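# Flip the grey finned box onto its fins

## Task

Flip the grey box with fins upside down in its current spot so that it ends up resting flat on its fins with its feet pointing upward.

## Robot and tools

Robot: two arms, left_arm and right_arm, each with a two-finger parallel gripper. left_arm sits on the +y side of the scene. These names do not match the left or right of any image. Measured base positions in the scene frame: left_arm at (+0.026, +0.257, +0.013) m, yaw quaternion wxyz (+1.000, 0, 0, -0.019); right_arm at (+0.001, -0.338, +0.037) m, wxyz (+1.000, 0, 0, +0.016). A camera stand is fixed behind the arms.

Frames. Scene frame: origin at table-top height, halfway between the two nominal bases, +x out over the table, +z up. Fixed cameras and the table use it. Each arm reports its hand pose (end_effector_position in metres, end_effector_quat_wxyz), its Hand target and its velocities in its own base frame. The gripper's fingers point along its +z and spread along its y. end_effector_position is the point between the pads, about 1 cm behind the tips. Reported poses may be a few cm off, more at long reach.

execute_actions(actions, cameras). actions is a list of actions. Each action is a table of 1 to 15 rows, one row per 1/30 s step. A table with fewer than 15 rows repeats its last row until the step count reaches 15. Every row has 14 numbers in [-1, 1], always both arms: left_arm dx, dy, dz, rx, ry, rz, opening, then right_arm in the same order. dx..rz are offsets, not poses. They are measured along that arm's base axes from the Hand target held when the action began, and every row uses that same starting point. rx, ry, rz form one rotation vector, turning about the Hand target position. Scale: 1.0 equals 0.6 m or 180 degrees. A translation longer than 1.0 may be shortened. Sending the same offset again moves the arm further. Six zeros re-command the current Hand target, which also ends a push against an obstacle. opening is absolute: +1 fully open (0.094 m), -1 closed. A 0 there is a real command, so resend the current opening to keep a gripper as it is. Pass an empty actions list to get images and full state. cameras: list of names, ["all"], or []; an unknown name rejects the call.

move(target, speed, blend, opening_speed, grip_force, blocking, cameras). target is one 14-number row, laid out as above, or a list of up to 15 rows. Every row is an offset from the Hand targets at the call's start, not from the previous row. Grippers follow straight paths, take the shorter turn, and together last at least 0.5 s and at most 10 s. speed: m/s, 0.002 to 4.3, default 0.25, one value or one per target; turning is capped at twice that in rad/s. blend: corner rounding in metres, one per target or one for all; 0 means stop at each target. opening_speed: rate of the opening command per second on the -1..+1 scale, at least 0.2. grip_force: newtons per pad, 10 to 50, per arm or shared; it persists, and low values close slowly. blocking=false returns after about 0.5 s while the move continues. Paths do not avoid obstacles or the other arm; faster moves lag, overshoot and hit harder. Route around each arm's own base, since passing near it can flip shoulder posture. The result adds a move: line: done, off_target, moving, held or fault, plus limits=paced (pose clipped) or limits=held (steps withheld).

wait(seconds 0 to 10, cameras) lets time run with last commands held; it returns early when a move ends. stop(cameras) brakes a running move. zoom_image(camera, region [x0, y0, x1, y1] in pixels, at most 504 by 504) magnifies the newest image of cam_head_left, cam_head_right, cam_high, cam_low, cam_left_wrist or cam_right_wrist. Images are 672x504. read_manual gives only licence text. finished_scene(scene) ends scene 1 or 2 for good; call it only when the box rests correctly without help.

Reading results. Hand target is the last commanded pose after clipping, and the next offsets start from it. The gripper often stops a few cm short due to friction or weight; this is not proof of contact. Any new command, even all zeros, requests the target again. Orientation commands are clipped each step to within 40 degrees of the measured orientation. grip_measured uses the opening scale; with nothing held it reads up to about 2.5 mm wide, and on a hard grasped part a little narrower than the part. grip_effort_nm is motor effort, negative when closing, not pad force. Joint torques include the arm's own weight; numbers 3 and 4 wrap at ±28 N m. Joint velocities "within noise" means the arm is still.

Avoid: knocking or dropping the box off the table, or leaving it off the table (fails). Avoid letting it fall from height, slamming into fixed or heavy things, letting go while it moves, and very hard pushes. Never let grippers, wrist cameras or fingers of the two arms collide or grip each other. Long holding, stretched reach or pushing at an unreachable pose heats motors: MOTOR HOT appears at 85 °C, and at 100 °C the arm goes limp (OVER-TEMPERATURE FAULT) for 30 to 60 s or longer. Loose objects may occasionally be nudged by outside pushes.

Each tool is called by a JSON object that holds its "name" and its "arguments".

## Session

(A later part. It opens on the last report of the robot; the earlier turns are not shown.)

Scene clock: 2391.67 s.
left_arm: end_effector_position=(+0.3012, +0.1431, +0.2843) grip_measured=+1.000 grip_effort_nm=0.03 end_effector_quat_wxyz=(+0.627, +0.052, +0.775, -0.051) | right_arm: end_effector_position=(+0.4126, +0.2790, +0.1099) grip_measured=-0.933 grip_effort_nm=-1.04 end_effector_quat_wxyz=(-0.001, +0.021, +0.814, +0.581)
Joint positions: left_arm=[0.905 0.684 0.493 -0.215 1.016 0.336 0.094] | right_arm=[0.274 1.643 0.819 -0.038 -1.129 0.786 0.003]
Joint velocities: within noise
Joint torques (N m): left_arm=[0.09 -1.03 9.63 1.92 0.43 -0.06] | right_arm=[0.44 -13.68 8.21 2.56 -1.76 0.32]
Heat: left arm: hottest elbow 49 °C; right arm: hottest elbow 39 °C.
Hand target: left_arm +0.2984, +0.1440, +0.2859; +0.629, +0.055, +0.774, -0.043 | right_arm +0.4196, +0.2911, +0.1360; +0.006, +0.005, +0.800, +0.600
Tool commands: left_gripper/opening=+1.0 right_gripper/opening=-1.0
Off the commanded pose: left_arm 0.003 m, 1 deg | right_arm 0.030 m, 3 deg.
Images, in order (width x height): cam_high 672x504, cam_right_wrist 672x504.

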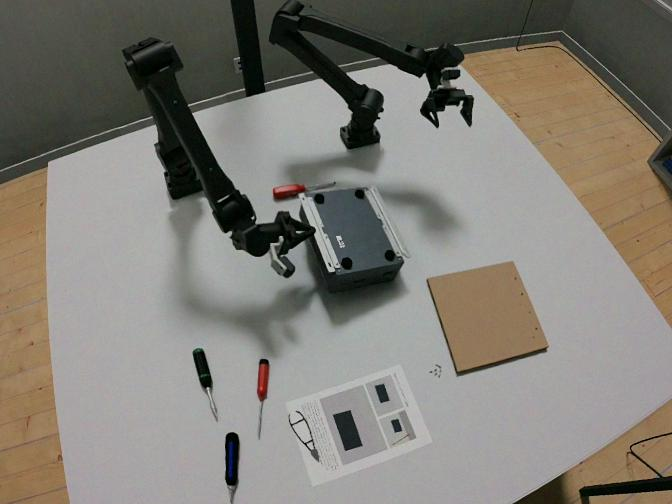

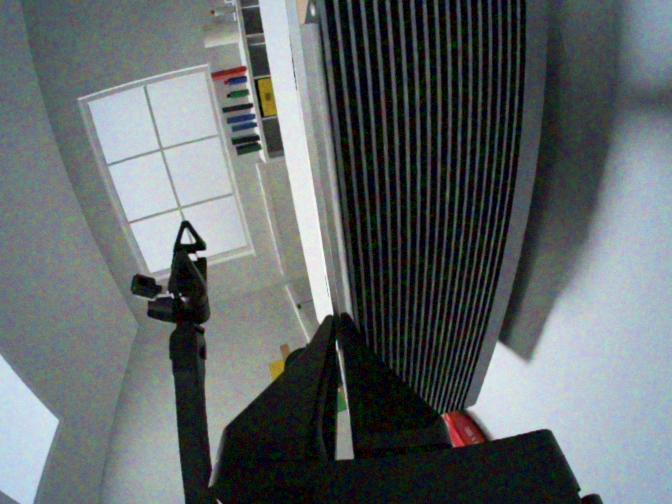

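{"name": "move", "arguments": {"target": [0,0,0,0,0,0,1, 0.003,-0.022,-0.016,0.045,-0.0009,0,-1], "speed": 0.02}}

{"name": "execute_actions", "arguments": {"actions": [], "cameras": ["cam_high", "cam_right_wrist", "cam_head_left"]}}

Scene clock: 2401.03 s.
left_arm: end_effector_position=(+0.3012, +0.1431, +0.2843) grip_measured=+1.000 grip_effort_nm=0.03 end_effector_quat_wxyz=(+0.627, +0.052, +0.775, -0.051) | right_arm: end_effector_position=(+0.4115, +0.2686, +0.0960) grip_measured=-0.933 grip_effort_nm=-1.04 end_effector_quat_wxyz=(-0.002, +0.023, +0.771, +0.637)
Joint positions: left_arm=[0.905 0.684 0.493 -0.215 1.016 0.336 0.094] | right_arm=[0.237 1.734 0.741 0.355 -1.248 0.991 0.003]
Joint torques (N m): left_arm=[0.21 -1.03 9.65 1.91 0.44 -0.07] | right_arm=[0.26 -14.62 7.56 3.22 -1.55 0.48]
Heat: left arm: hottest elbow 49 °C; right arm: hottest elbow 40 °C.
Hand target: left_arm +0.2984, +0.1440, +0.2859; +0.629, +0.055, +0.774, -0.043 | right_arm +0.4214, +0.2778, +0.1263; +0.006, +0.005, +0.756, +0.655
Off the commanded pose: left_arm 0.003 m, 1 deg | right_arm 0.033 m, 4 deg.
move: off_target (right_arm)

Scene clock: 2401.03 s.
left_arm: end_effector_position=(+0.3012, +0.1431, +0.2843) grip_measured=+1.000 grip_effort_nm=0.03 end_effector_quat_wxyz=(+0.627, +0.052, +0.775, -0.051) | right_arm: end_effector_position=(+0.4115, +0.2686, +0.0960) grip_measured=-0.933 grip_effort_nm=-1.04 end_effector_quat_wxyz=(-0.002, +0.023, +0.771, +0.637)
Joint positions: left_arm=[0.905 0.684 0.493 -0.215 1.016 0.336 0.094] | right_arm=[0.237 1.734 0.741 0.355 -1.248 0.991 0.003]
Joint velocities: within noise
Joint torques (N m): left_arm=[0.21 -1.03 9.65 1.91 0.44 -0.07] | right_arm=[0.26 -14.62 7.56 3.22 -1.55 0.48]
Heat: left arm: hottest elbow 49 °C; right arm: hottest elbow 40 °C.
Hand target: left_arm +0.2984, +0.1440, +0.2859; +0.629, +0.055, +0.774, -0.043 | right_arm +0.4214, +0.2778, +0.1263; +0.006, +0.005, +0.756, +0.655
Tool commands: left_gripper/opening=+1.0 right_gripper/opening=-1.0
Off the commanded pose: left_arm 0.003 m, 1 deg | right_arm 0.033 m, 4 deg.
Images, in order (width x height): cam_head_left 672x504, cam_high 672x504, cam_right_wrist 672x504.

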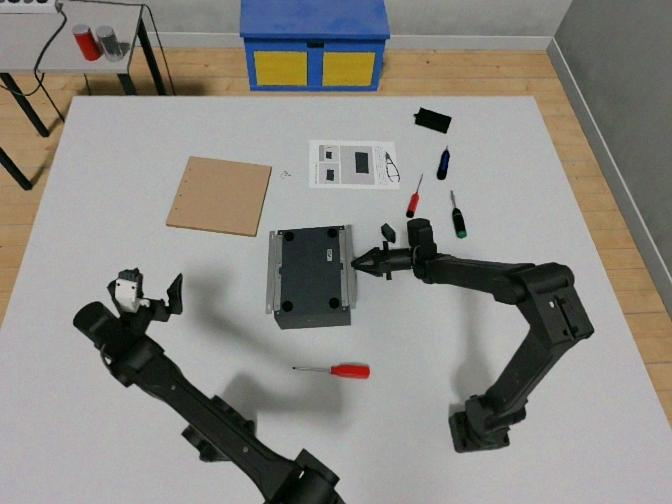

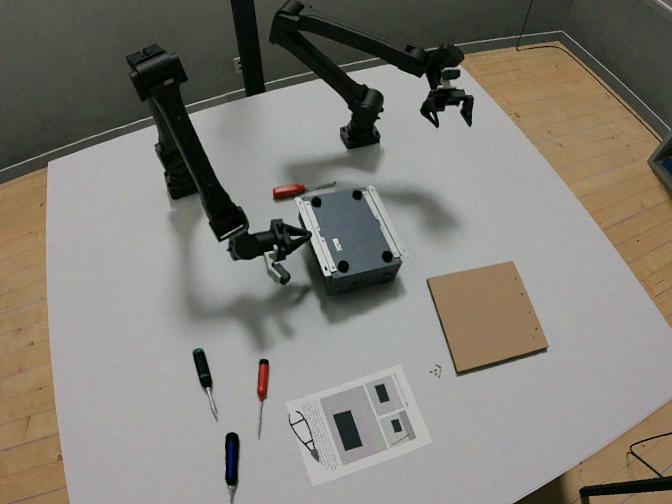

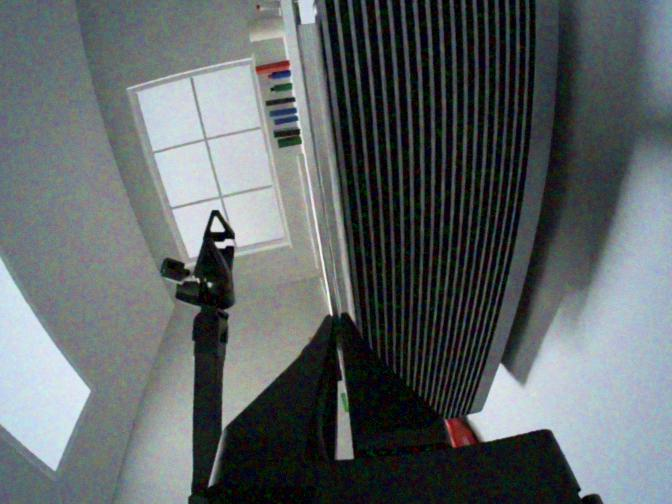

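{"name": "move", "arguments": {"target": [0,0,0,0,0,0,1, 0.002,-0.016,-0.022,0.036,-0.0009,0,-1], "speed": 0.02}}

{"name": "execute_actions", "arguments": {"actions": [], "cameras": ["cam_high", "cam_right_wrist", "cam_head_left"]}}

Scene clock: 2410.50 s.
left_arm: end_effector_position=(+0.3012, +0.1431, +0.2843) grip_measured=+1.000 grip_effort_nm=0.03 end_effector_quat_wxyz=(+0.627, +0.052, +0.775, -0.051) | right_arm: end_effector_position=(+0.4115, +0.2615, +0.0824) grip_measured=-0.934 grip_effort_nm=-1.04 end_effector_quat_wxyz=(-0.005, +0.023, +0.733, +0.680)
Joint positions: left_arm=[0.905 0.684 0.493 -0.215 1.016 0.336 0.094] | right_arm=[0.214 1.877 0.696 0.874 -1.321 1.311 0.003]
Joint torques (N m): left_arm=[0.09 -1.14 9.68 1.96 0.43 -0.06] | right_arm=[0.15 -15.38 6.23 3.47 -0.8 0.51]
Heat: left arm: hottest elbow 49 °C; right arm: hottest elbow 40 °C.
Hand target: left_arm +0.2984, +0.1440, +0.2859; +0.629, +0.055, +0.774, -0.043 | right_arm +0.4226, +0.2681, +0.1131; +0.007, +0.004, +0.718, +0.696
Off the commanded pose: left_arm 0.003 m, 1 deg | right_arm 0.033 m, 4 deg.
move: off_target (right_arm)

Scene clock: 2410.50 s.
left_arm: end_effector_position=(+0.3012, +0.1431, +0.2843) grip_measured=+1.000 grip_effort_nm=0.03 end_effector_quat_wxyz=(+0.627, +0.052, +0.775, -0.051) | right_arm: end_effector_position=(+0.4115, +0.2615, +0.0824) grip_measured=-0.934 grip_effort_nm=-1.04 end_effector_quat_wxyz=(-0.005, +0.023, +0.733, +0.680)
Joint positions: left_arm=[0.905 0.684 0.493 -0.215 1.016 0.336 0.094] | right_arm=[0.214 1.877 0.696 0.874 -1.321 1.311 0.003]
Joint velocities: within noise
Joint torques (N m): left_arm=[0.09 -1.14 9.68 1.96 0.43 -0.06] | right_arm=[0.15 -15.38 6.23 3.47 -0.8 0.51]
Heat: left arm: hottest elbow 49 °C; right arm: hottest elbow 40 °C.
Hand target: left_arm +0.2984, +0.1440, +0.2859; +0.629, +0.055, +0.774, -0.043 | right_arm +0.4226, +0.2681, +0.1131; +0.007, +0.004, +0.718, +0.696
Tool commands: left_gripper/opening=+1.0 right_gripper/opening=-1.0
Off the commanded pose: left_arm 0.003 m, 1 deg | right_arm 0.033 m, 4 deg.
Images, in order (width x height): cam_head_left 672x504, cam_high 672x504, cam_right_wrist 672x504.

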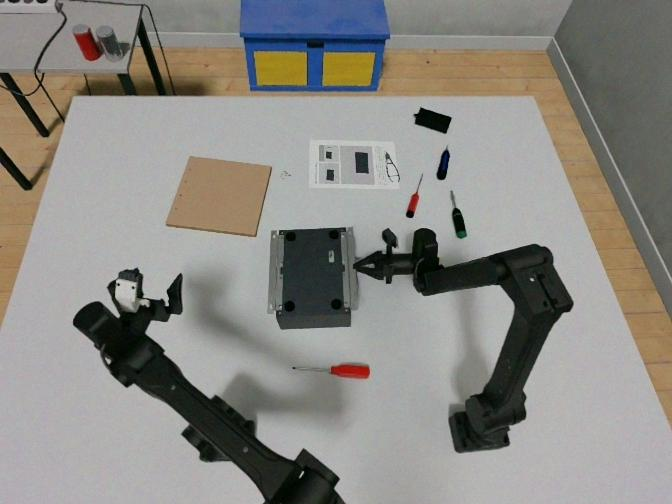

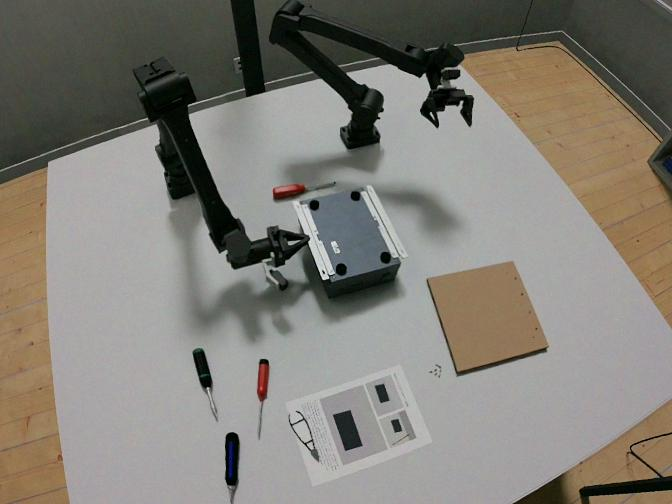

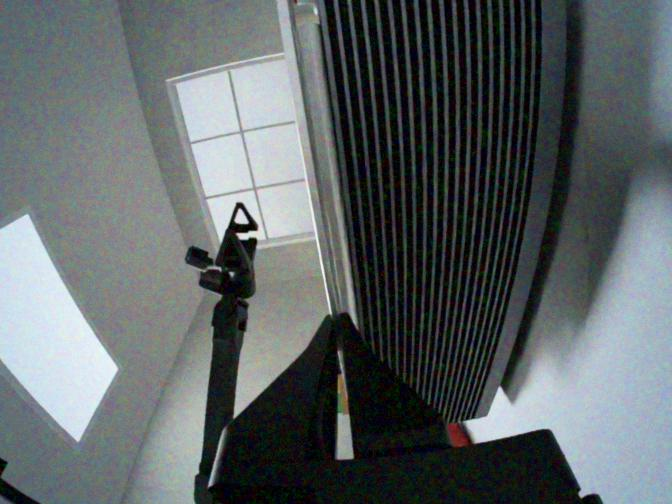

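{"name": "move", "arguments": {"target": [0,0,0,0,0,0,1, 0.001,-0.010,-0.020,0.022,-0.0009,0,-1], "speed": 0.015}}

{"name": "execute_actions", "arguments": {"actions": [], "cameras": ["cam_high", "cam_right_wrist", "cam_low"]}}

Scene clock: 2418.50 s.
left_arm: end_effector_position=(+0.3012, +0.1431, +0.2843) grip_measured=+1.000 grip_effort_nm=0.03 end_effector_quat_wxyz=(+0.627, +0.052, +0.775, -0.051) | right_arm: end_effector_position=(+0.4102, +0.2554, +0.0699) grip_measured=-0.934 grip_effort_nm=-1.04 end_effector_quat_wxyz=(-0.006, +0.025, +0.708, +0.706)
Joint positions: left_arm=[0.905 0.684 0.493 -0.215 1.016 0.336 0.094] | right_arm=[0.199 2.02 0.693 1.316 -1.346 1.604 0.003]
Joint torques (N m): left_arm=[0.26 -1.14 9.66 1.92 0.42 -0.07] | right_arm=[-0.21 -16.32 5.37 3.56 -0.08 0.59]
Heat: left arm: hottest elbow 49 °C; right arm: hottest elbow 40 °C.
Hand target: left_arm +0.2984, +0.1440, +0.2859; +0.629, +0.055, +0.774, -0.043 | right_arm +0.4233, +0.2621, +0.1012; +0.008, +0.003, +0.693, +0.721
Off the commanded pose: left_arm 0.003 m, 1 deg | right_arm 0.034 m, 4 deg.
move: off_target (right_arm)

Scene clock: 2418.50 s.
left_arm: end_effector_position=(+0.3012, +0.1431, +0.2843) grip_measured=+1.000 grip_effort_nm=0.03 end_effector_quat_wxyz=(+0.627, +0.052, +0.775, -0.051) | right_arm: end_effector_position=(+0.4102, +0.2554, +0.0699) grip_measured=-0.934 grip_effort_nm=-1.04 end_effector_quat_wxyz=(-0.006, +0.025, +0.708, +0.706)
Joint positions: left_arm=[0.905 0.684 0.493 -0.215 1.016 0.336 0.094] | right_arm=[0.199 2.02 0.693 1.316 -1.346 1.604 0.003]
Joint velocities: within noise
Joint torques (N m): left_arm=[0.26 -1.14 9.66 1.92 0.42 -0.07] | right_arm=[-0.21 -16.32 5.37 3.56 -0.08 0.59]
Heat: left arm: hottest elbow 49 °C; right arm: hottest elbow 40 °C.
Hand target: left_arm +0.2984, +0.1440, +0.2859; +0.629, +0.055, +0.774, -0.043 | right_arm +0.4233, +0.2621, +0.1012; +0.008, +0.003, +0.693, +0.721
Tool commands: left_gripper/opening=+1.0 right_gripper/opening=-1.0
Off the commanded pose: left_arm 0.003 m, 1 deg | right_arm 0.034 m, 4 deg.
Images, in order (width x height): cam_high 672x504, cam_low 672x504, cam_right_wrist 672x504.

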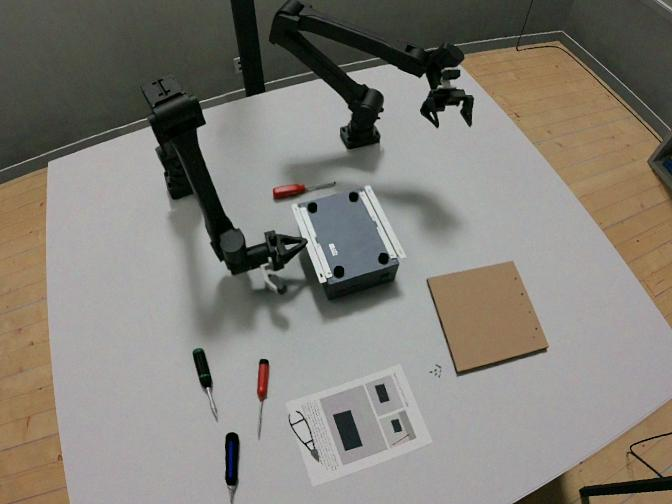

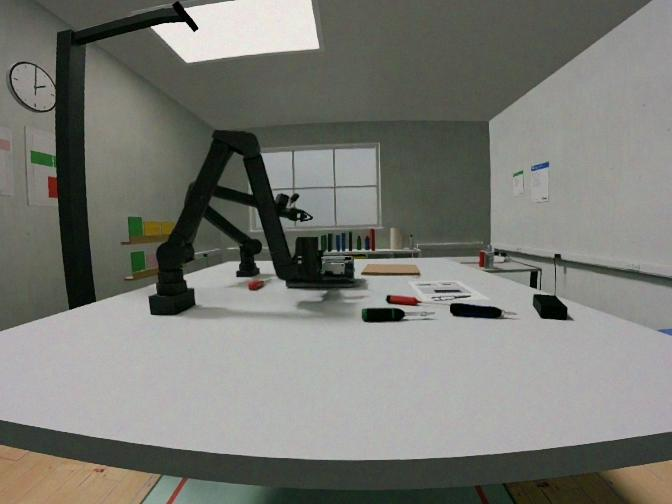

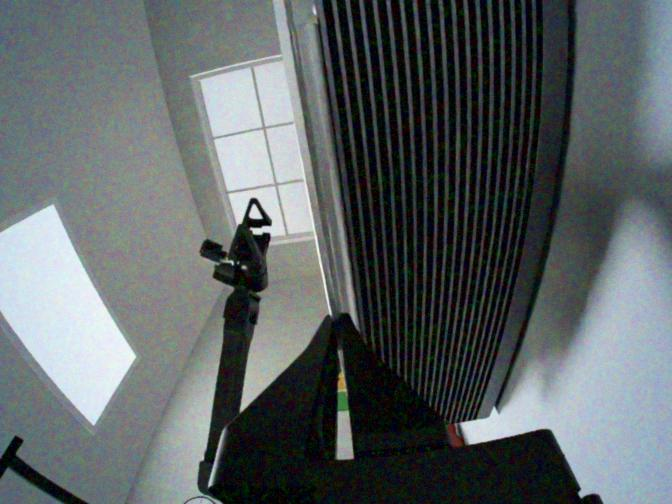

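{"name": "zoom_image", "arguments": {"camera": "cam_low", "region": [240, 220, 420, 330]}}

{"name": "zoom_image", "arguments": {"camera": "cam_high", "region": [230, 160, 450, 325]}}

{"name": "zoom_image", "arguments": {"camera": "cam_right_wrist", "region": [300, 0, 672, 450]}}

Scaled by 2.800.

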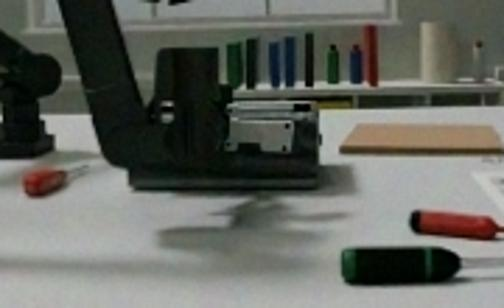

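Scaled by 2.291.

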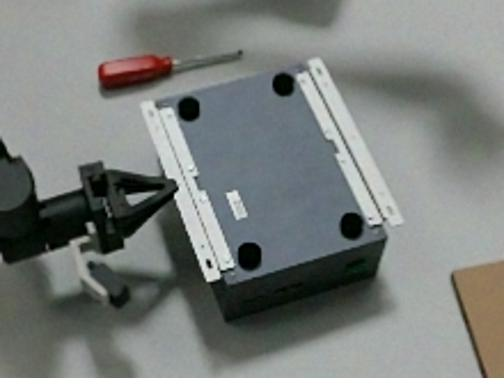

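Scaled by 1.120 from the camera's 672x504 image, which has a finer 960x720 frame.

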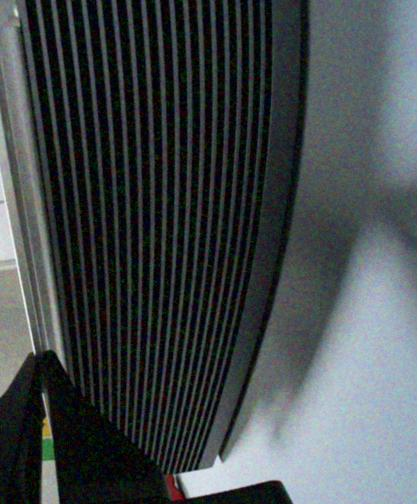

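{"name": "move", "arguments": {"target": [0,0,0,0,0,0,1, 0.001,-0.006,-0.020,0.011,-0.0009,0,-1], "speed": 0.015}}

{"name": "execute_actions", "arguments": {"actions": [], "cameras": ["cam_high", "cam_right_wrist", "cam_low"]}}

{"name": "zoom_image", "arguments": {"camera": "cam_right_wrist", "region": [300, 0, 672, 450]}}

{"name": "zoom_image", "arguments": {"camera": "cam_low", "region": [240, 220, 420, 330]}}

Scene clock: 2432.47 s.
left_arm: end_effector_position=(+0.3012, +0.1431, +0.2843) grip_measured=+1.000 grip_effort_nm=0.03 end_effector_quat_wxyz=(+0.627, +0.052, +0.775, -0.051) | right_arm: end_effector_position=(+0.4082, +0.2541, +0.0635) grip_measured=-0.934 grip_effort_nm=-1.04 end_effector_quat_wxyz=(-0.004, +0.021, +0.695, +0.718)
Joint positions: left_arm=[0.905 0.684 0.493 -0.215 1.016 0.336 0.094] | right_arm=[0.197 2.098 0.704 1.538 -1.346 1.747 0.003]
Joint torques (N m): left_arm=[0.21 -1.2 9.65 1.95 0.43 -0.07] | right_arm=[-0.73 -15.5 5.35 3.08 0.04 0.53]
Heat: left arm: hottest elbow 49 °C; right arm: hottest elbow 39 °C.
Hand target: left_arm +0.2984, +0.1440, +0.2859; +0.629, +0.055, +0.774, -0.043 | right_arm +0.4239, +0.2586, +0.0892; +0.009, +0.002, +0.681, +0.733
Off the commanded pose: left_arm 0.003 m, 1 deg | right_arm 0.030 m, 3 deg.
joint sent to its limit (right arm) — joint 4 (wrist pitch), upper limit. The joint targets still meet the commanded pose.
move: off_target (right_arm)

Scene clock: 2432.47 s.
left_arm: end_effector_position=(+0.3012, +0.1431, +0.2843) grip_measured=+1.000 grip_effort_nm=0.03 end_effector_quat_wxyz=(+0.627, +0.052, +0.775, -0.051) | right_arm: end_effector_position=(+0.4082, +0.2541, +0.0635) grip_measured=-0.934 grip_effort_nm=-1.04 end_effector_quat_wxyz=(-0.004, +0.021, +0.695, +0.718)
Joint positions: left_arm=[0.905 0.684 0.493 -0.215 1.016 0.336 0.094] | right_arm=[0.197 2.098 0.704 1.538 -1.346 1.747 0.003]
Joint velocities: within noise
Joint torques (N m): left_arm=[0.21 -1.2 9.65 1.95 0.43 -0.07] | right_arm=[-0.73 -15.5 5.35 3.08 0.04 0.53]
Heat: left arm: hottest elbow 49 °C; right arm: hottest elbow 39 °C.
Hand target: left_arm +0.2984, +0.1440, +0.2859; +0.629, +0.055, +0.774, -0.043 | right_arm +0.4239, +0.2586, +0.0892; +0.009, +0.002, +0.681, +0.733
Tool commands: left_gripper/opening=+1.0 right_gripper/opening=-1.0
Off the commanded pose: left_arm 0.003 m, 1 deg | right_arm 0.030 m, 3 deg.
Images, in order (width x height): cam_high 672x504, cam_low 672x504, cam_right_wrist 672x504.

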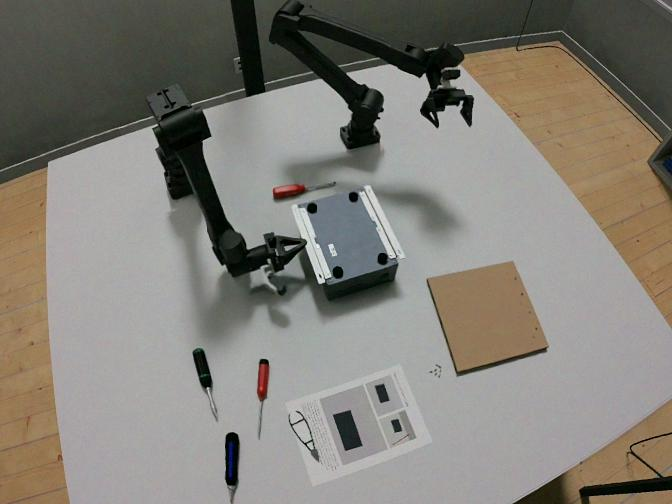

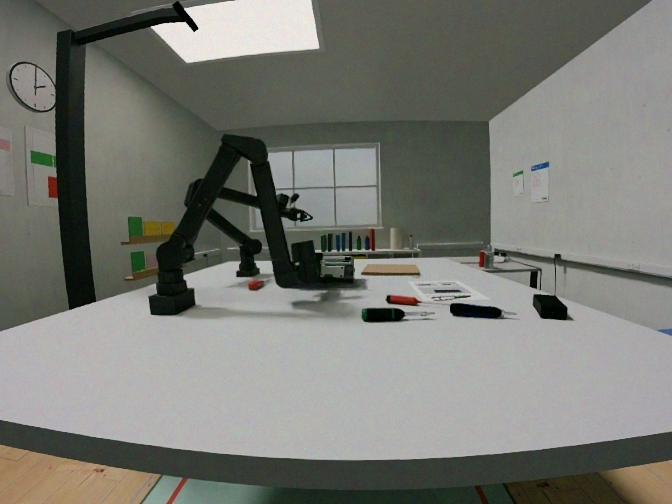

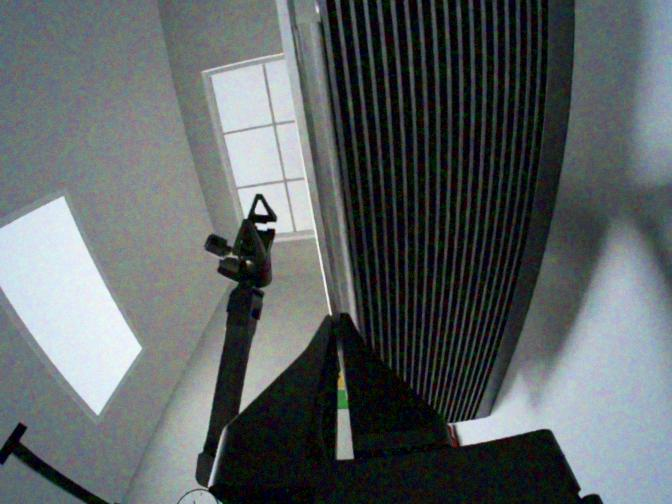

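Scaled by 1.120 from the camera's 672x504 image, which has a finer 960x720 frame.

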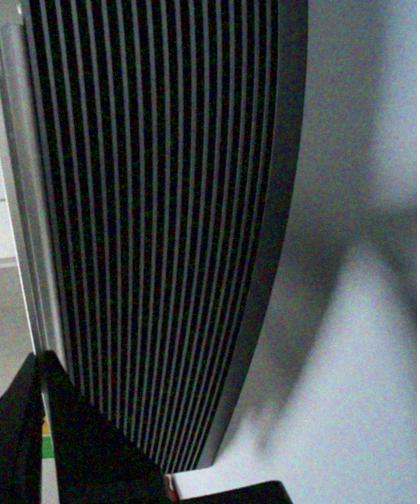

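Scaled by 2.800.

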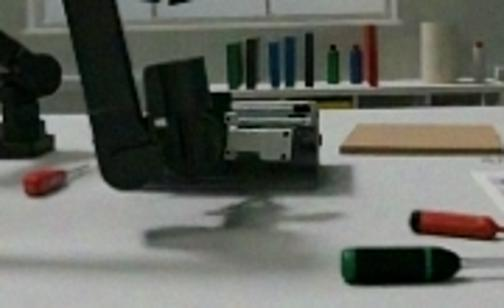

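{"name": "move", "arguments": {"target": [0,0,0,0,0,0,1, -0.006,-0.002,-0.014,-0.008,0,0,-1], "speed": 0.015}}

{"name": "execute_actions", "arguments": {"actions": [], "cameras": ["cam_high", "cam_right_wrist", "cam_low"]}}

{"name": "zoom_image", "arguments": {"camera": "cam_right_wrist", "region": [300, 0, 672, 450]}}

{"name": "zoom_image", "arguments": {"camera": "cam_low", "region": [240, 220, 420, 330]}}

Scene clock: 2444.67 s.
left_arm: end_effector_position=(+0.3012, +0.1431, +0.2843) grip_measured=+1.000 grip_effort_nm=0.03 end_effector_quat_wxyz=(+0.627, +0.052, +0.775, -0.051) | right_arm: end_effector_position=(+0.4081, +0.2541, +0.0632) grip_measured=-0.934 grip_effort_nm=-1.04 end_effector_quat_wxyz=(-0.001, +0.018, +0.696, +0.718)
Joint positions: left_arm=[0.905 0.684 0.493 -0.215 1.016 0.336 0.094] | right_arm=[0.197 2.099 0.704 1.539 -1.347 1.738 0.003]
Joint torques (N m): left_arm=[0.09 -1.14 9.66 1.92 0.43 -0.06] | right_arm=[-0.38 -15.27 4.81 2.33 -0.14 0.23]
Heat: left arm: hottest elbow 49 °C; right arm: hottest elbow 38 °C.
Hand target: left_arm +0.2984, +0.1440, +0.2859; +0.629, +0.055, +0.774, -0.043 | right_arm +0.4202, +0.2574, +0.0807; +0.009, +0.002, +0.690, +0.724
Off the commanded pose: left_arm 0.003 m, 1 deg | right_arm 0.022 m, 2 deg.
move: off_target (right_arm)

Scene clock: 2444.67 s.
left_arm: end_effector_position=(+0.3012, +0.1431, +0.2843) grip_measured=+1.000 grip_effort_nm=0.03 end_effector_quat_wxyz=(+0.627, +0.052, +0.775, -0.051) | right_arm: end_effector_position=(+0.4081, +0.2541, +0.0632) grip_measured=-0.934 grip_effort_nm=-1.04 end_effector_quat_wxyz=(-0.001, +0.018, +0.696, +0.718)
Joint positions: left_arm=[0.905 0.684 0.493 -0.215 1.016 0.336 0.094] | right_arm=[0.197 2.099 0.704 1.539 -1.347 1.738 0.003]
Joint velocities: within noise
Joint torques (N m): left_arm=[0.09 -1.14 9.66 1.92 0.43 -0.06] | right_arm=[-0.38 -15.27 4.81 2.33 -0.14 0.23]
Heat: left arm: hottest elbow 49 °C; right arm: hottest elbow 38 °C.
Hand target: left_arm +0.2984, +0.1440, +0.2859; +0.629, +0.055, +0.774, -0.043 | right_arm +0.4202, +0.2574, +0.0807; +0.009, +0.002, +0.690, +0.724
Tool commands: left_gripper/opening=+1.0 right_gripper/opening=-1.0
Off the commanded pose: left_arm 0.003 m, 1 deg | right_arm 0.022 m, 2 deg.
Images, in order (width x height): cam_high 672x504, cam_low 672x504, cam_right_wrist 672x504.

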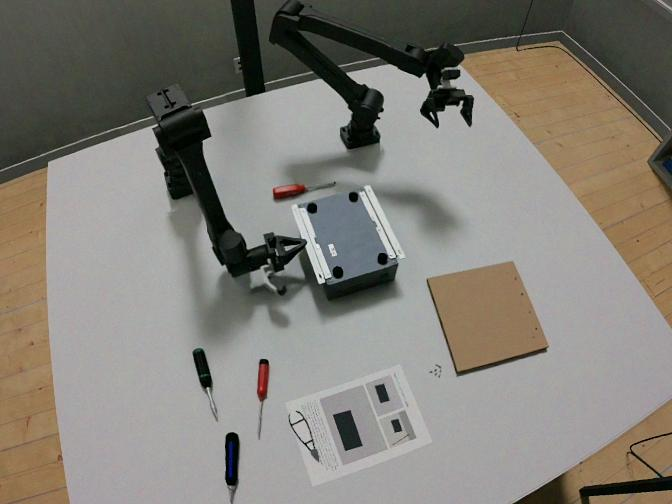

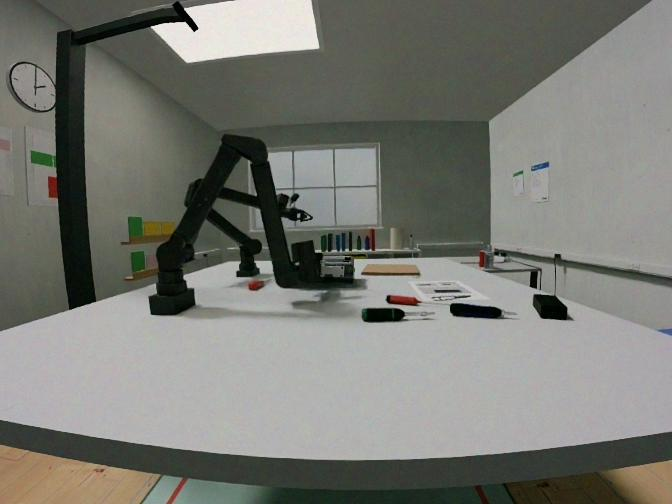

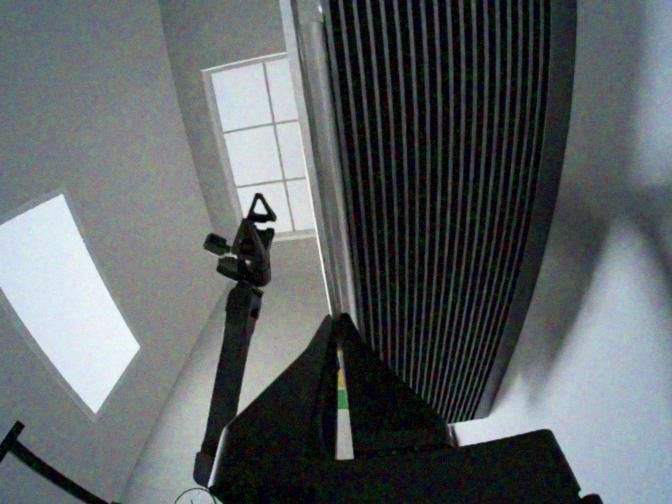

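Scaled by 1.120 from the camera's 672x504 image, which has a finer 960x720 frame.

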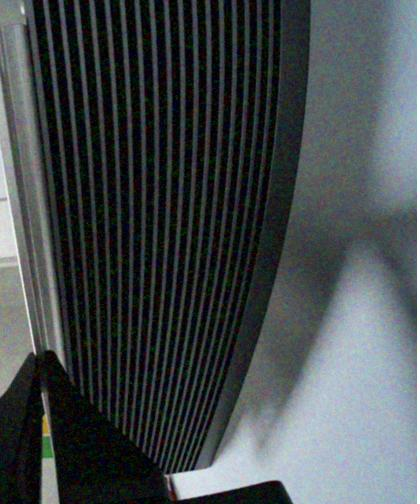

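Scaled by 2.800.

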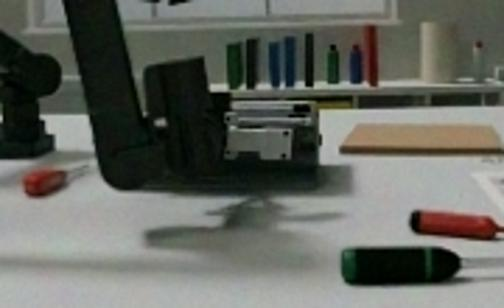

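{"name": "move", "arguments": {"target": [0,0,0,0,0,0,1, -0.004,-0.001,-0.010,0,0,0,-1], "speed": 0.015}}

{"name": "move", "arguments": {"target": [0,0,0,0,0,0,1, 0,0,0,0,0,0,-0.75], "speed": 0.015, "opening_speed": 0.2, "cameras": ["cam_high", "cam_right_wrist", "cam_low"]}}

Scene clock: 2455.57 s.
left_arm: end_effector_position=(+0.3012, +0.1431, +0.2843) grip_measured=+1.000 grip_effort_nm=0.03 end_effector_quat_wxyz=(+0.627, +0.052, +0.775, -0.051) | right_arm: end_effector_position=(+0.4079, +0.2541, +0.0629) grip_measured=-0.934 grip_effort_nm=-1.04 end_effector_quat_wxyz=(+0.001, +0.015, +0.695, +0.719)
Joint positions: left_arm=[0.905 0.684 0.493 -0.215 1.016 0.336 0.094] | right_arm=[0.197 2.102 0.705 1.545 -1.348 1.735 0.003]
Joint torques (N m): left_arm=[0.09 -1.14 9.66 1.95 0.44 -0.07] | right_arm=[-0.67 -13.39 4.31 2.62 -0.07 0.24]
Heat: left arm: hottest elbow 49 °C; right arm: hottest elbow 37 °C.
Hand target: left_arm +0.2984, +0.1440, +0.2859; +0.629, +0.055, +0.774, -0.043 | right_arm +0.4178, +0.2569, +0.0747; +0.009, +0.002, +0.690, +0.724
Off the commanded pose: left_arm 0.003 m, 1 deg | right_arm 0.016 m, 2 deg.
move: off_target (right_arm)

Scene clock: 2457.10 s.
left_arm: end_effector_position=(+0.3012, +0.1431, +0.2843) grip_measured=+1.000 grip_effort_nm=0.03 end_effector_quat_wxyz=(+0.627, +0.052, +0.775, -0.051) | right_arm: end_effector_position=(+0.4101, +0.2547, +0.0657) grip_measured=-0.752 grip_effort_nm=0.06 end_effector_quat_wxyz=(-0.003, +0.016, +0.694, +0.720)
Joint positions: left_arm=[0.905 0.684 0.493 -0.215 1.016 0.336 0.094] | right_arm=[0.197 2.102 0.714 1.557 -1.352 1.763 0.012]
Joint torques (N m): left_arm=[0.09 -1.08 9.72 1.94 0.43 -0.07] | right_arm=[-0.56 -14.04 3.82 2.39 0.08 0.01]
Heat: left arm: hottest elbow 49 °C; right arm: hottest elbow 37 °C.
Hand target: left_arm +0.2984, +0.1440, +0.2859; +0.629, +0.055, +0.774, -0.043 | right_arm +0.4178, +0.2569, +0.0748; +0.009, +0.002, +0.690, +0.724
Off the commanded pose: left_arm 0.003 m, 1 deg | right_arm 0.012 m, 2 deg.
joint sent to its limit (right arm) — joint 4 (wrist pitch), upper limit. The joint targets still meet the commanded pose.
move: off_target (right_arm)
Images, in order (width x height): cam_high 672x504, cam_low 672x504, cam_right_wrist 672x504.

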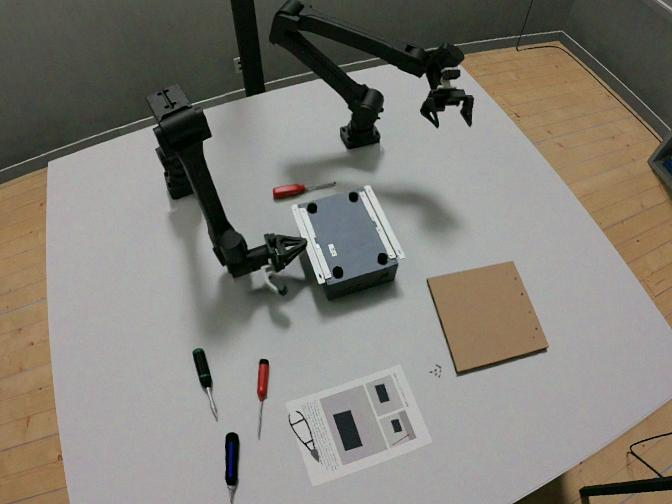

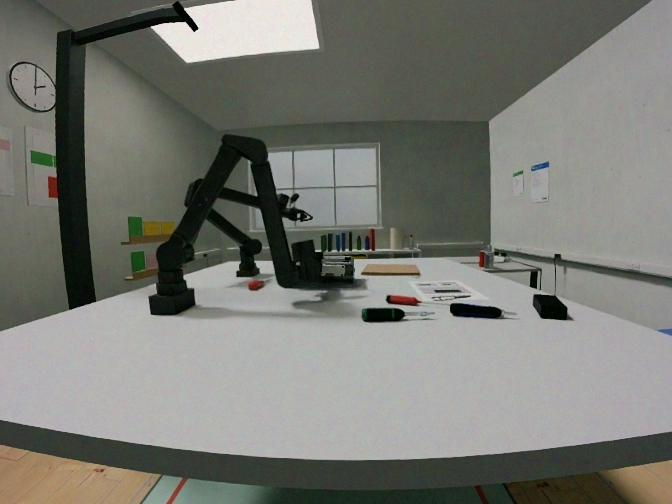

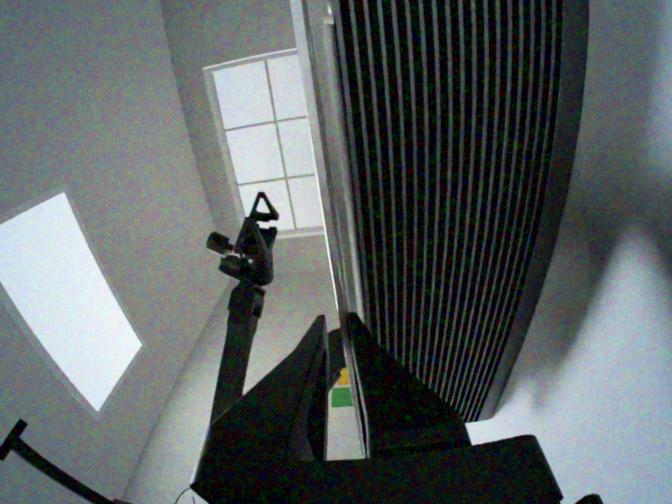

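{"name": "move", "arguments": {"target": [0,0,0,0,0,0,1, 0,0,-0.016,-0.006,0,0,-0.5], "speed": 0.015, "opening_speed": 0.2, "cameras": ["cam_right_wrist"]}}

Scene clock: 2462.37 s.
left_arm: end_effector_position=(+0.3012, +0.1431, +0.2843) grip_measured=+1.000 grip_effort_nm=0.03 end_effector_quat_wxyz=(+0.627, +0.052, +0.775, -0.051) | right_arm: end_effector_position=(+0.4117, +0.2550, +0.0613) grip_measured=-0.502 grip_effort_nm=0.07 end_effector_quat_wxyz=(+0.002, +0.012, +0.697, +0.717)
Joint positions: left_arm=[0.905 0.684 0.493 -0.215 1.016 0.336 0.094] | right_arm=[0.197 2.102 0.717 1.513 -1.352 1.71 0.023]
Joint torques (N m): left_arm=[0.21 -1.03 9.63 1.92 0.43 -0.07] | right_arm=[-0.79 -13.57 3.59 1.26 -0.1 -0.21]
Heat: left arm: hottest elbow 49 °C; right arm: hottest elbow 37 °C.
Hand target: left_arm +0.2984, +0.1440, +0.2859; +0.629, +0.055, +0.774, -0.043 | right_arm +0.4177, +0.2569, +0.0651; +0.009, +0.002, +0.697, +0.717
Off the commanded pose: left_arm 0.003 m, 1 deg | right_arm 0.007 m, 1 deg.
move: done
Images, in order (width x height): cam_right_wrist 672x504.

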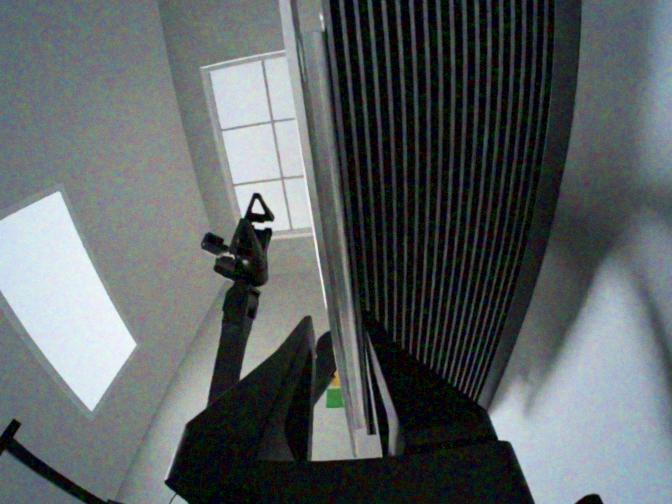

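{"name": "move", "arguments": {"target": [0,0,0,0,0,0,1, 0,0,-0.004,0,0,0,-0.2], "speed": 0.015, "opening_speed": 0.3, "cameras": ["cam_right_wrist"]}}

Scene clock: 2467.13 s.
left_arm: end_effector_position=(+0.3012, +0.1431, +0.2843) grip_measured=+1.000 grip_effort_nm=0.03 end_effector_quat_wxyz=(+0.627, +0.052, +0.775, -0.051) | right_arm: end_effector_position=(+0.4117, +0.2550, +0.0612) grip_measured=-0.202 grip_effort_nm=0.07 end_effector_quat_wxyz=(+0.003, +0.011, +0.697, +0.717)
Joint positions: left_arm=[0.905 0.684 0.493 -0.215 1.016 0.336 0.094] | right_arm=[0.197 2.102 0.717 1.512 -1.352 1.708 0.037]
Joint torques (N m): left_arm=[0.15 -1.08 9.68 1.94 0.43 -0.06] | right_arm=[-0.5 -12.86 3.78 1.57 -0.12 -0.25]
Heat: left arm: hottest elbow 49 °C; right arm: hottest elbow 37 °C.
Hand target: left_arm +0.2984, +0.1440, +0.2859; +0.629, +0.055, +0.774, -0.043 | right_arm +0.4177, +0.2569, +0.0627; +0.009, +0.002, +0.697, +0.717
Off the commanded pose: left_arm 0.003 m, 1 deg | right_arm 0.006 m, 1 deg.
move: done
Images, in order (width x height): cam_right_wrist 672x504.

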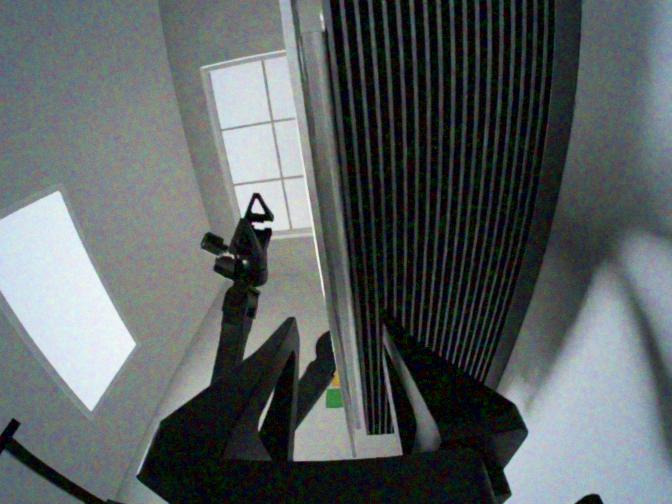

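{"name": "move", "arguments": {"target": [0,0,0,0,0,0,1, 0,-0.10,0,0,0,0,-0.2], "speed": 0.06, "cameras": ["cam_right_wrist", "cam_high"]}}

Scene clock: 2478.37 s.
left_arm: end_effector_position=(+0.3012, +0.1431, +0.2843) grip_measured=+1.000 grip_effort_nm=0.03 end_effector_quat_wxyz=(+0.627, +0.052, +0.775, -0.051) | right_arm: end_effector_position=(+0.4165, +0.2020, +0.0623) grip_measured=-0.202 grip_effort_nm=0.07 end_effector_quat_wxyz=(+0.006, +0.001, +0.702, +0.712)
Joint positions: left_arm=[0.905 0.684 0.493 -0.215 1.016 0.336 0.094] | right_arm=[0.069 2.102 0.717 1.559 -1.491 1.738 0.038]
Joint torques (N m): left_arm=[0.21 -1.2 9.68 1.94 0.43 -0.07] | right_arm=[-1.67 -13.27 2.15 2.14 -0.04 -0.05]
Heat: left arm: hottest elbow 49 °C; right arm: hottest elbow 36 °C.
Hand target: left_arm +0.2984, +0.1440, +0.2859; +0.629, +0.055, +0.774, -0.043 | right_arm +0.4178, +0.1967, +0.0627; +0.009, +0.002, +0.697, +0.717
Off the commanded pose: left_arm 0.003 m, 1 deg | right_arm 0.005 m, 1 deg.
joint sent to its limit (right arm) — joint 4 (wrist pitch), upper limit. The joint targets still meet the commanded pose.
move: done
Images, in order (width x height): cam_high 672x504, cam_right_wrist 672x504.

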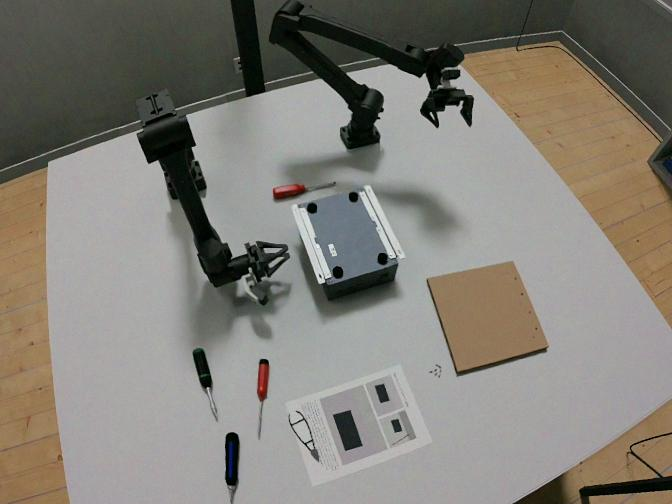

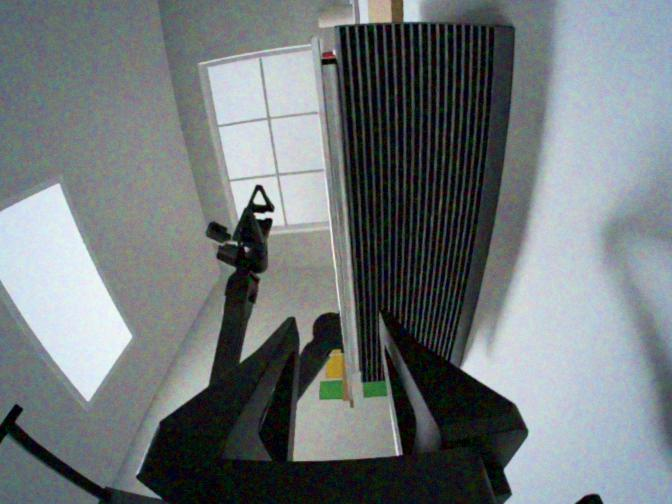

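{"name": "move", "arguments": {"target": [[0,0,0,0,0,0,1, -0.02,-0.02,0.15,-0.15,0,0,-0.2],[0,0,0,0,0,0,1, -0.10,-0.12,0.30,-0.25,0,0,-0.2]], "speed": 0.1, "blend": 0.03, "cameras": ["cam_head_left", "cam_high", "cam_low", "cam_head_right"]}}

Scene clock: 2491.70 s.
left_arm: end_effector_position=(+0.3012, +0.1431, +0.2843) grip_measured=+1.000 grip_effort_nm=0.03 end_effector_quat_wxyz=(+0.627, +0.052, +0.775, -0.051) | right_arm: end_effector_position=(+0.3447, +0.1304, +0.2236) grip_measured=-0.202 grip_effort_nm=0.07 end_effector_quat_wxyz=(-0.016, +0.006, +0.918, +0.397)
Joint positions: left_arm=[0.905 0.684 0.493 -0.215 1.016 0.336 0.094] | right_arm=[0.011 1.288 1.032 -1.339 -0.817 0.013 0.038]
Joint torques (N m): left_arm=[0.21 -1.08 9.68 1.92 0.42 -0.06] | right_arm=[-1.96 -9.23 10.99 0.17 -0.4 -0.17]
Heat: left arm: hottest elbow 49 °C; right arm: hottest elbow 36 °C.
Hand target: left_arm +0.2984, +0.1440, +0.2859; +0.629, +0.055, +0.774, -0.043 | right_arm +0.3579, +0.1248, +0.2428; +0.009, -0.002, +0.918, +0.396
Off the commanded pose: left_arm 0.003 m, 1 deg | right_arm 0.024 m, 3 deg.
move: off_target (right_arm)
Images, in order (width x height): cam_head_left 672x504, cam_head_right 672x504, cam_high 672x504, cam_low 672x504.

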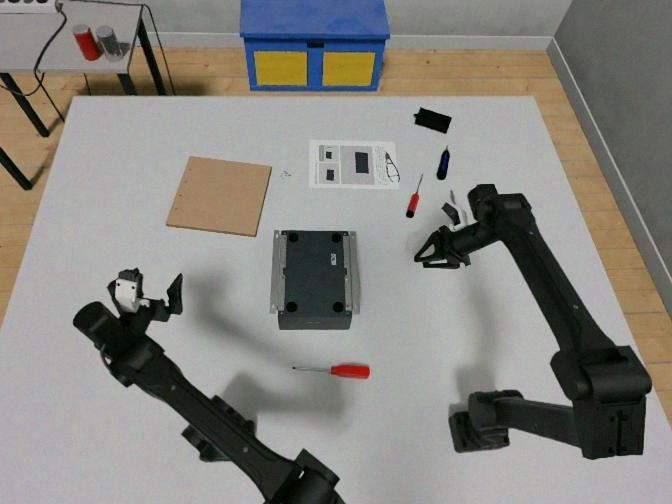

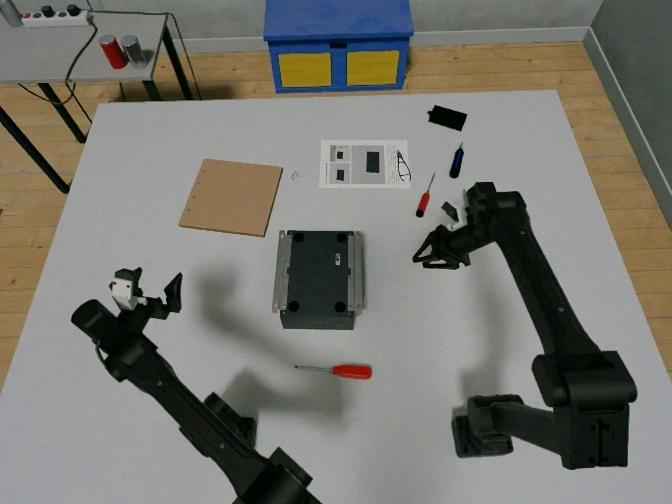

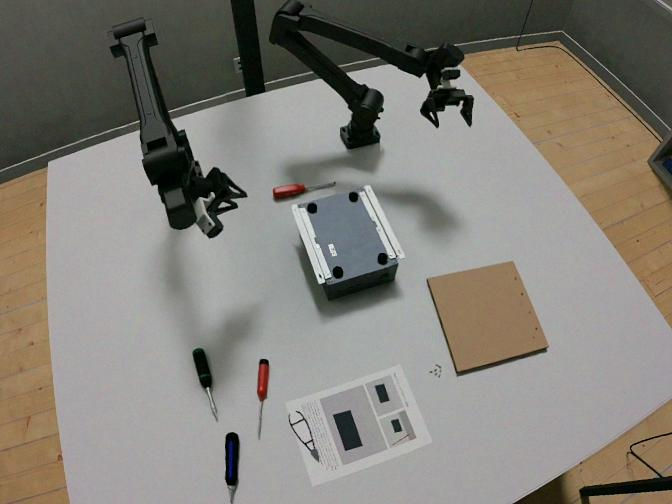

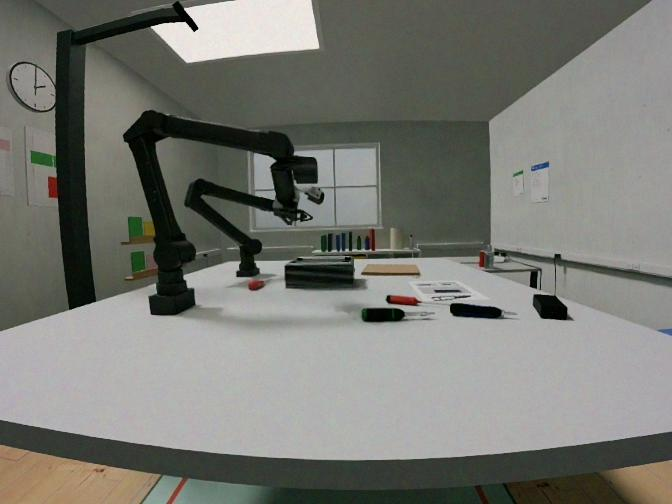

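{"name": "zoom_image", "arguments": {"camera": "cam_low", "region": [250, 235, 390, 305]}}

{"name": "zoom_image", "arguments": {"camera": "cam_head_left", "region": [230, 200, 410, 350]}}

{"name": "zoom_image", "arguments": {"camera": "cam_high", "region": [260, 160, 440, 320]}}

Scaled by 3.600.

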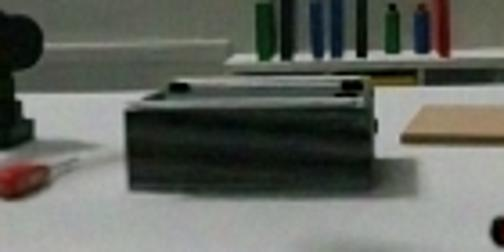

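Scaled by 2.800.

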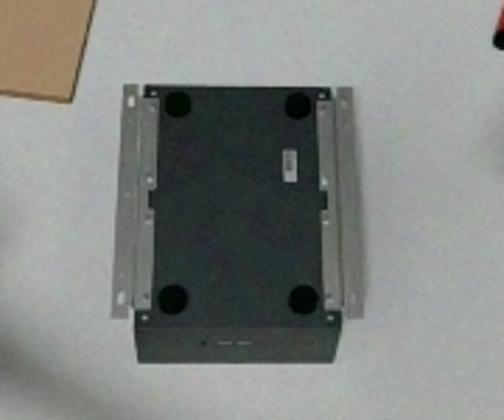

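Scaled by 2.800.

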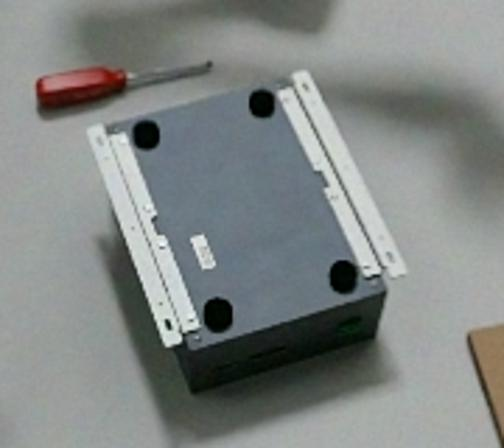

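{"name": "finished_scene", "arguments": {"scene": 2}}

The scene is finished: the task was done.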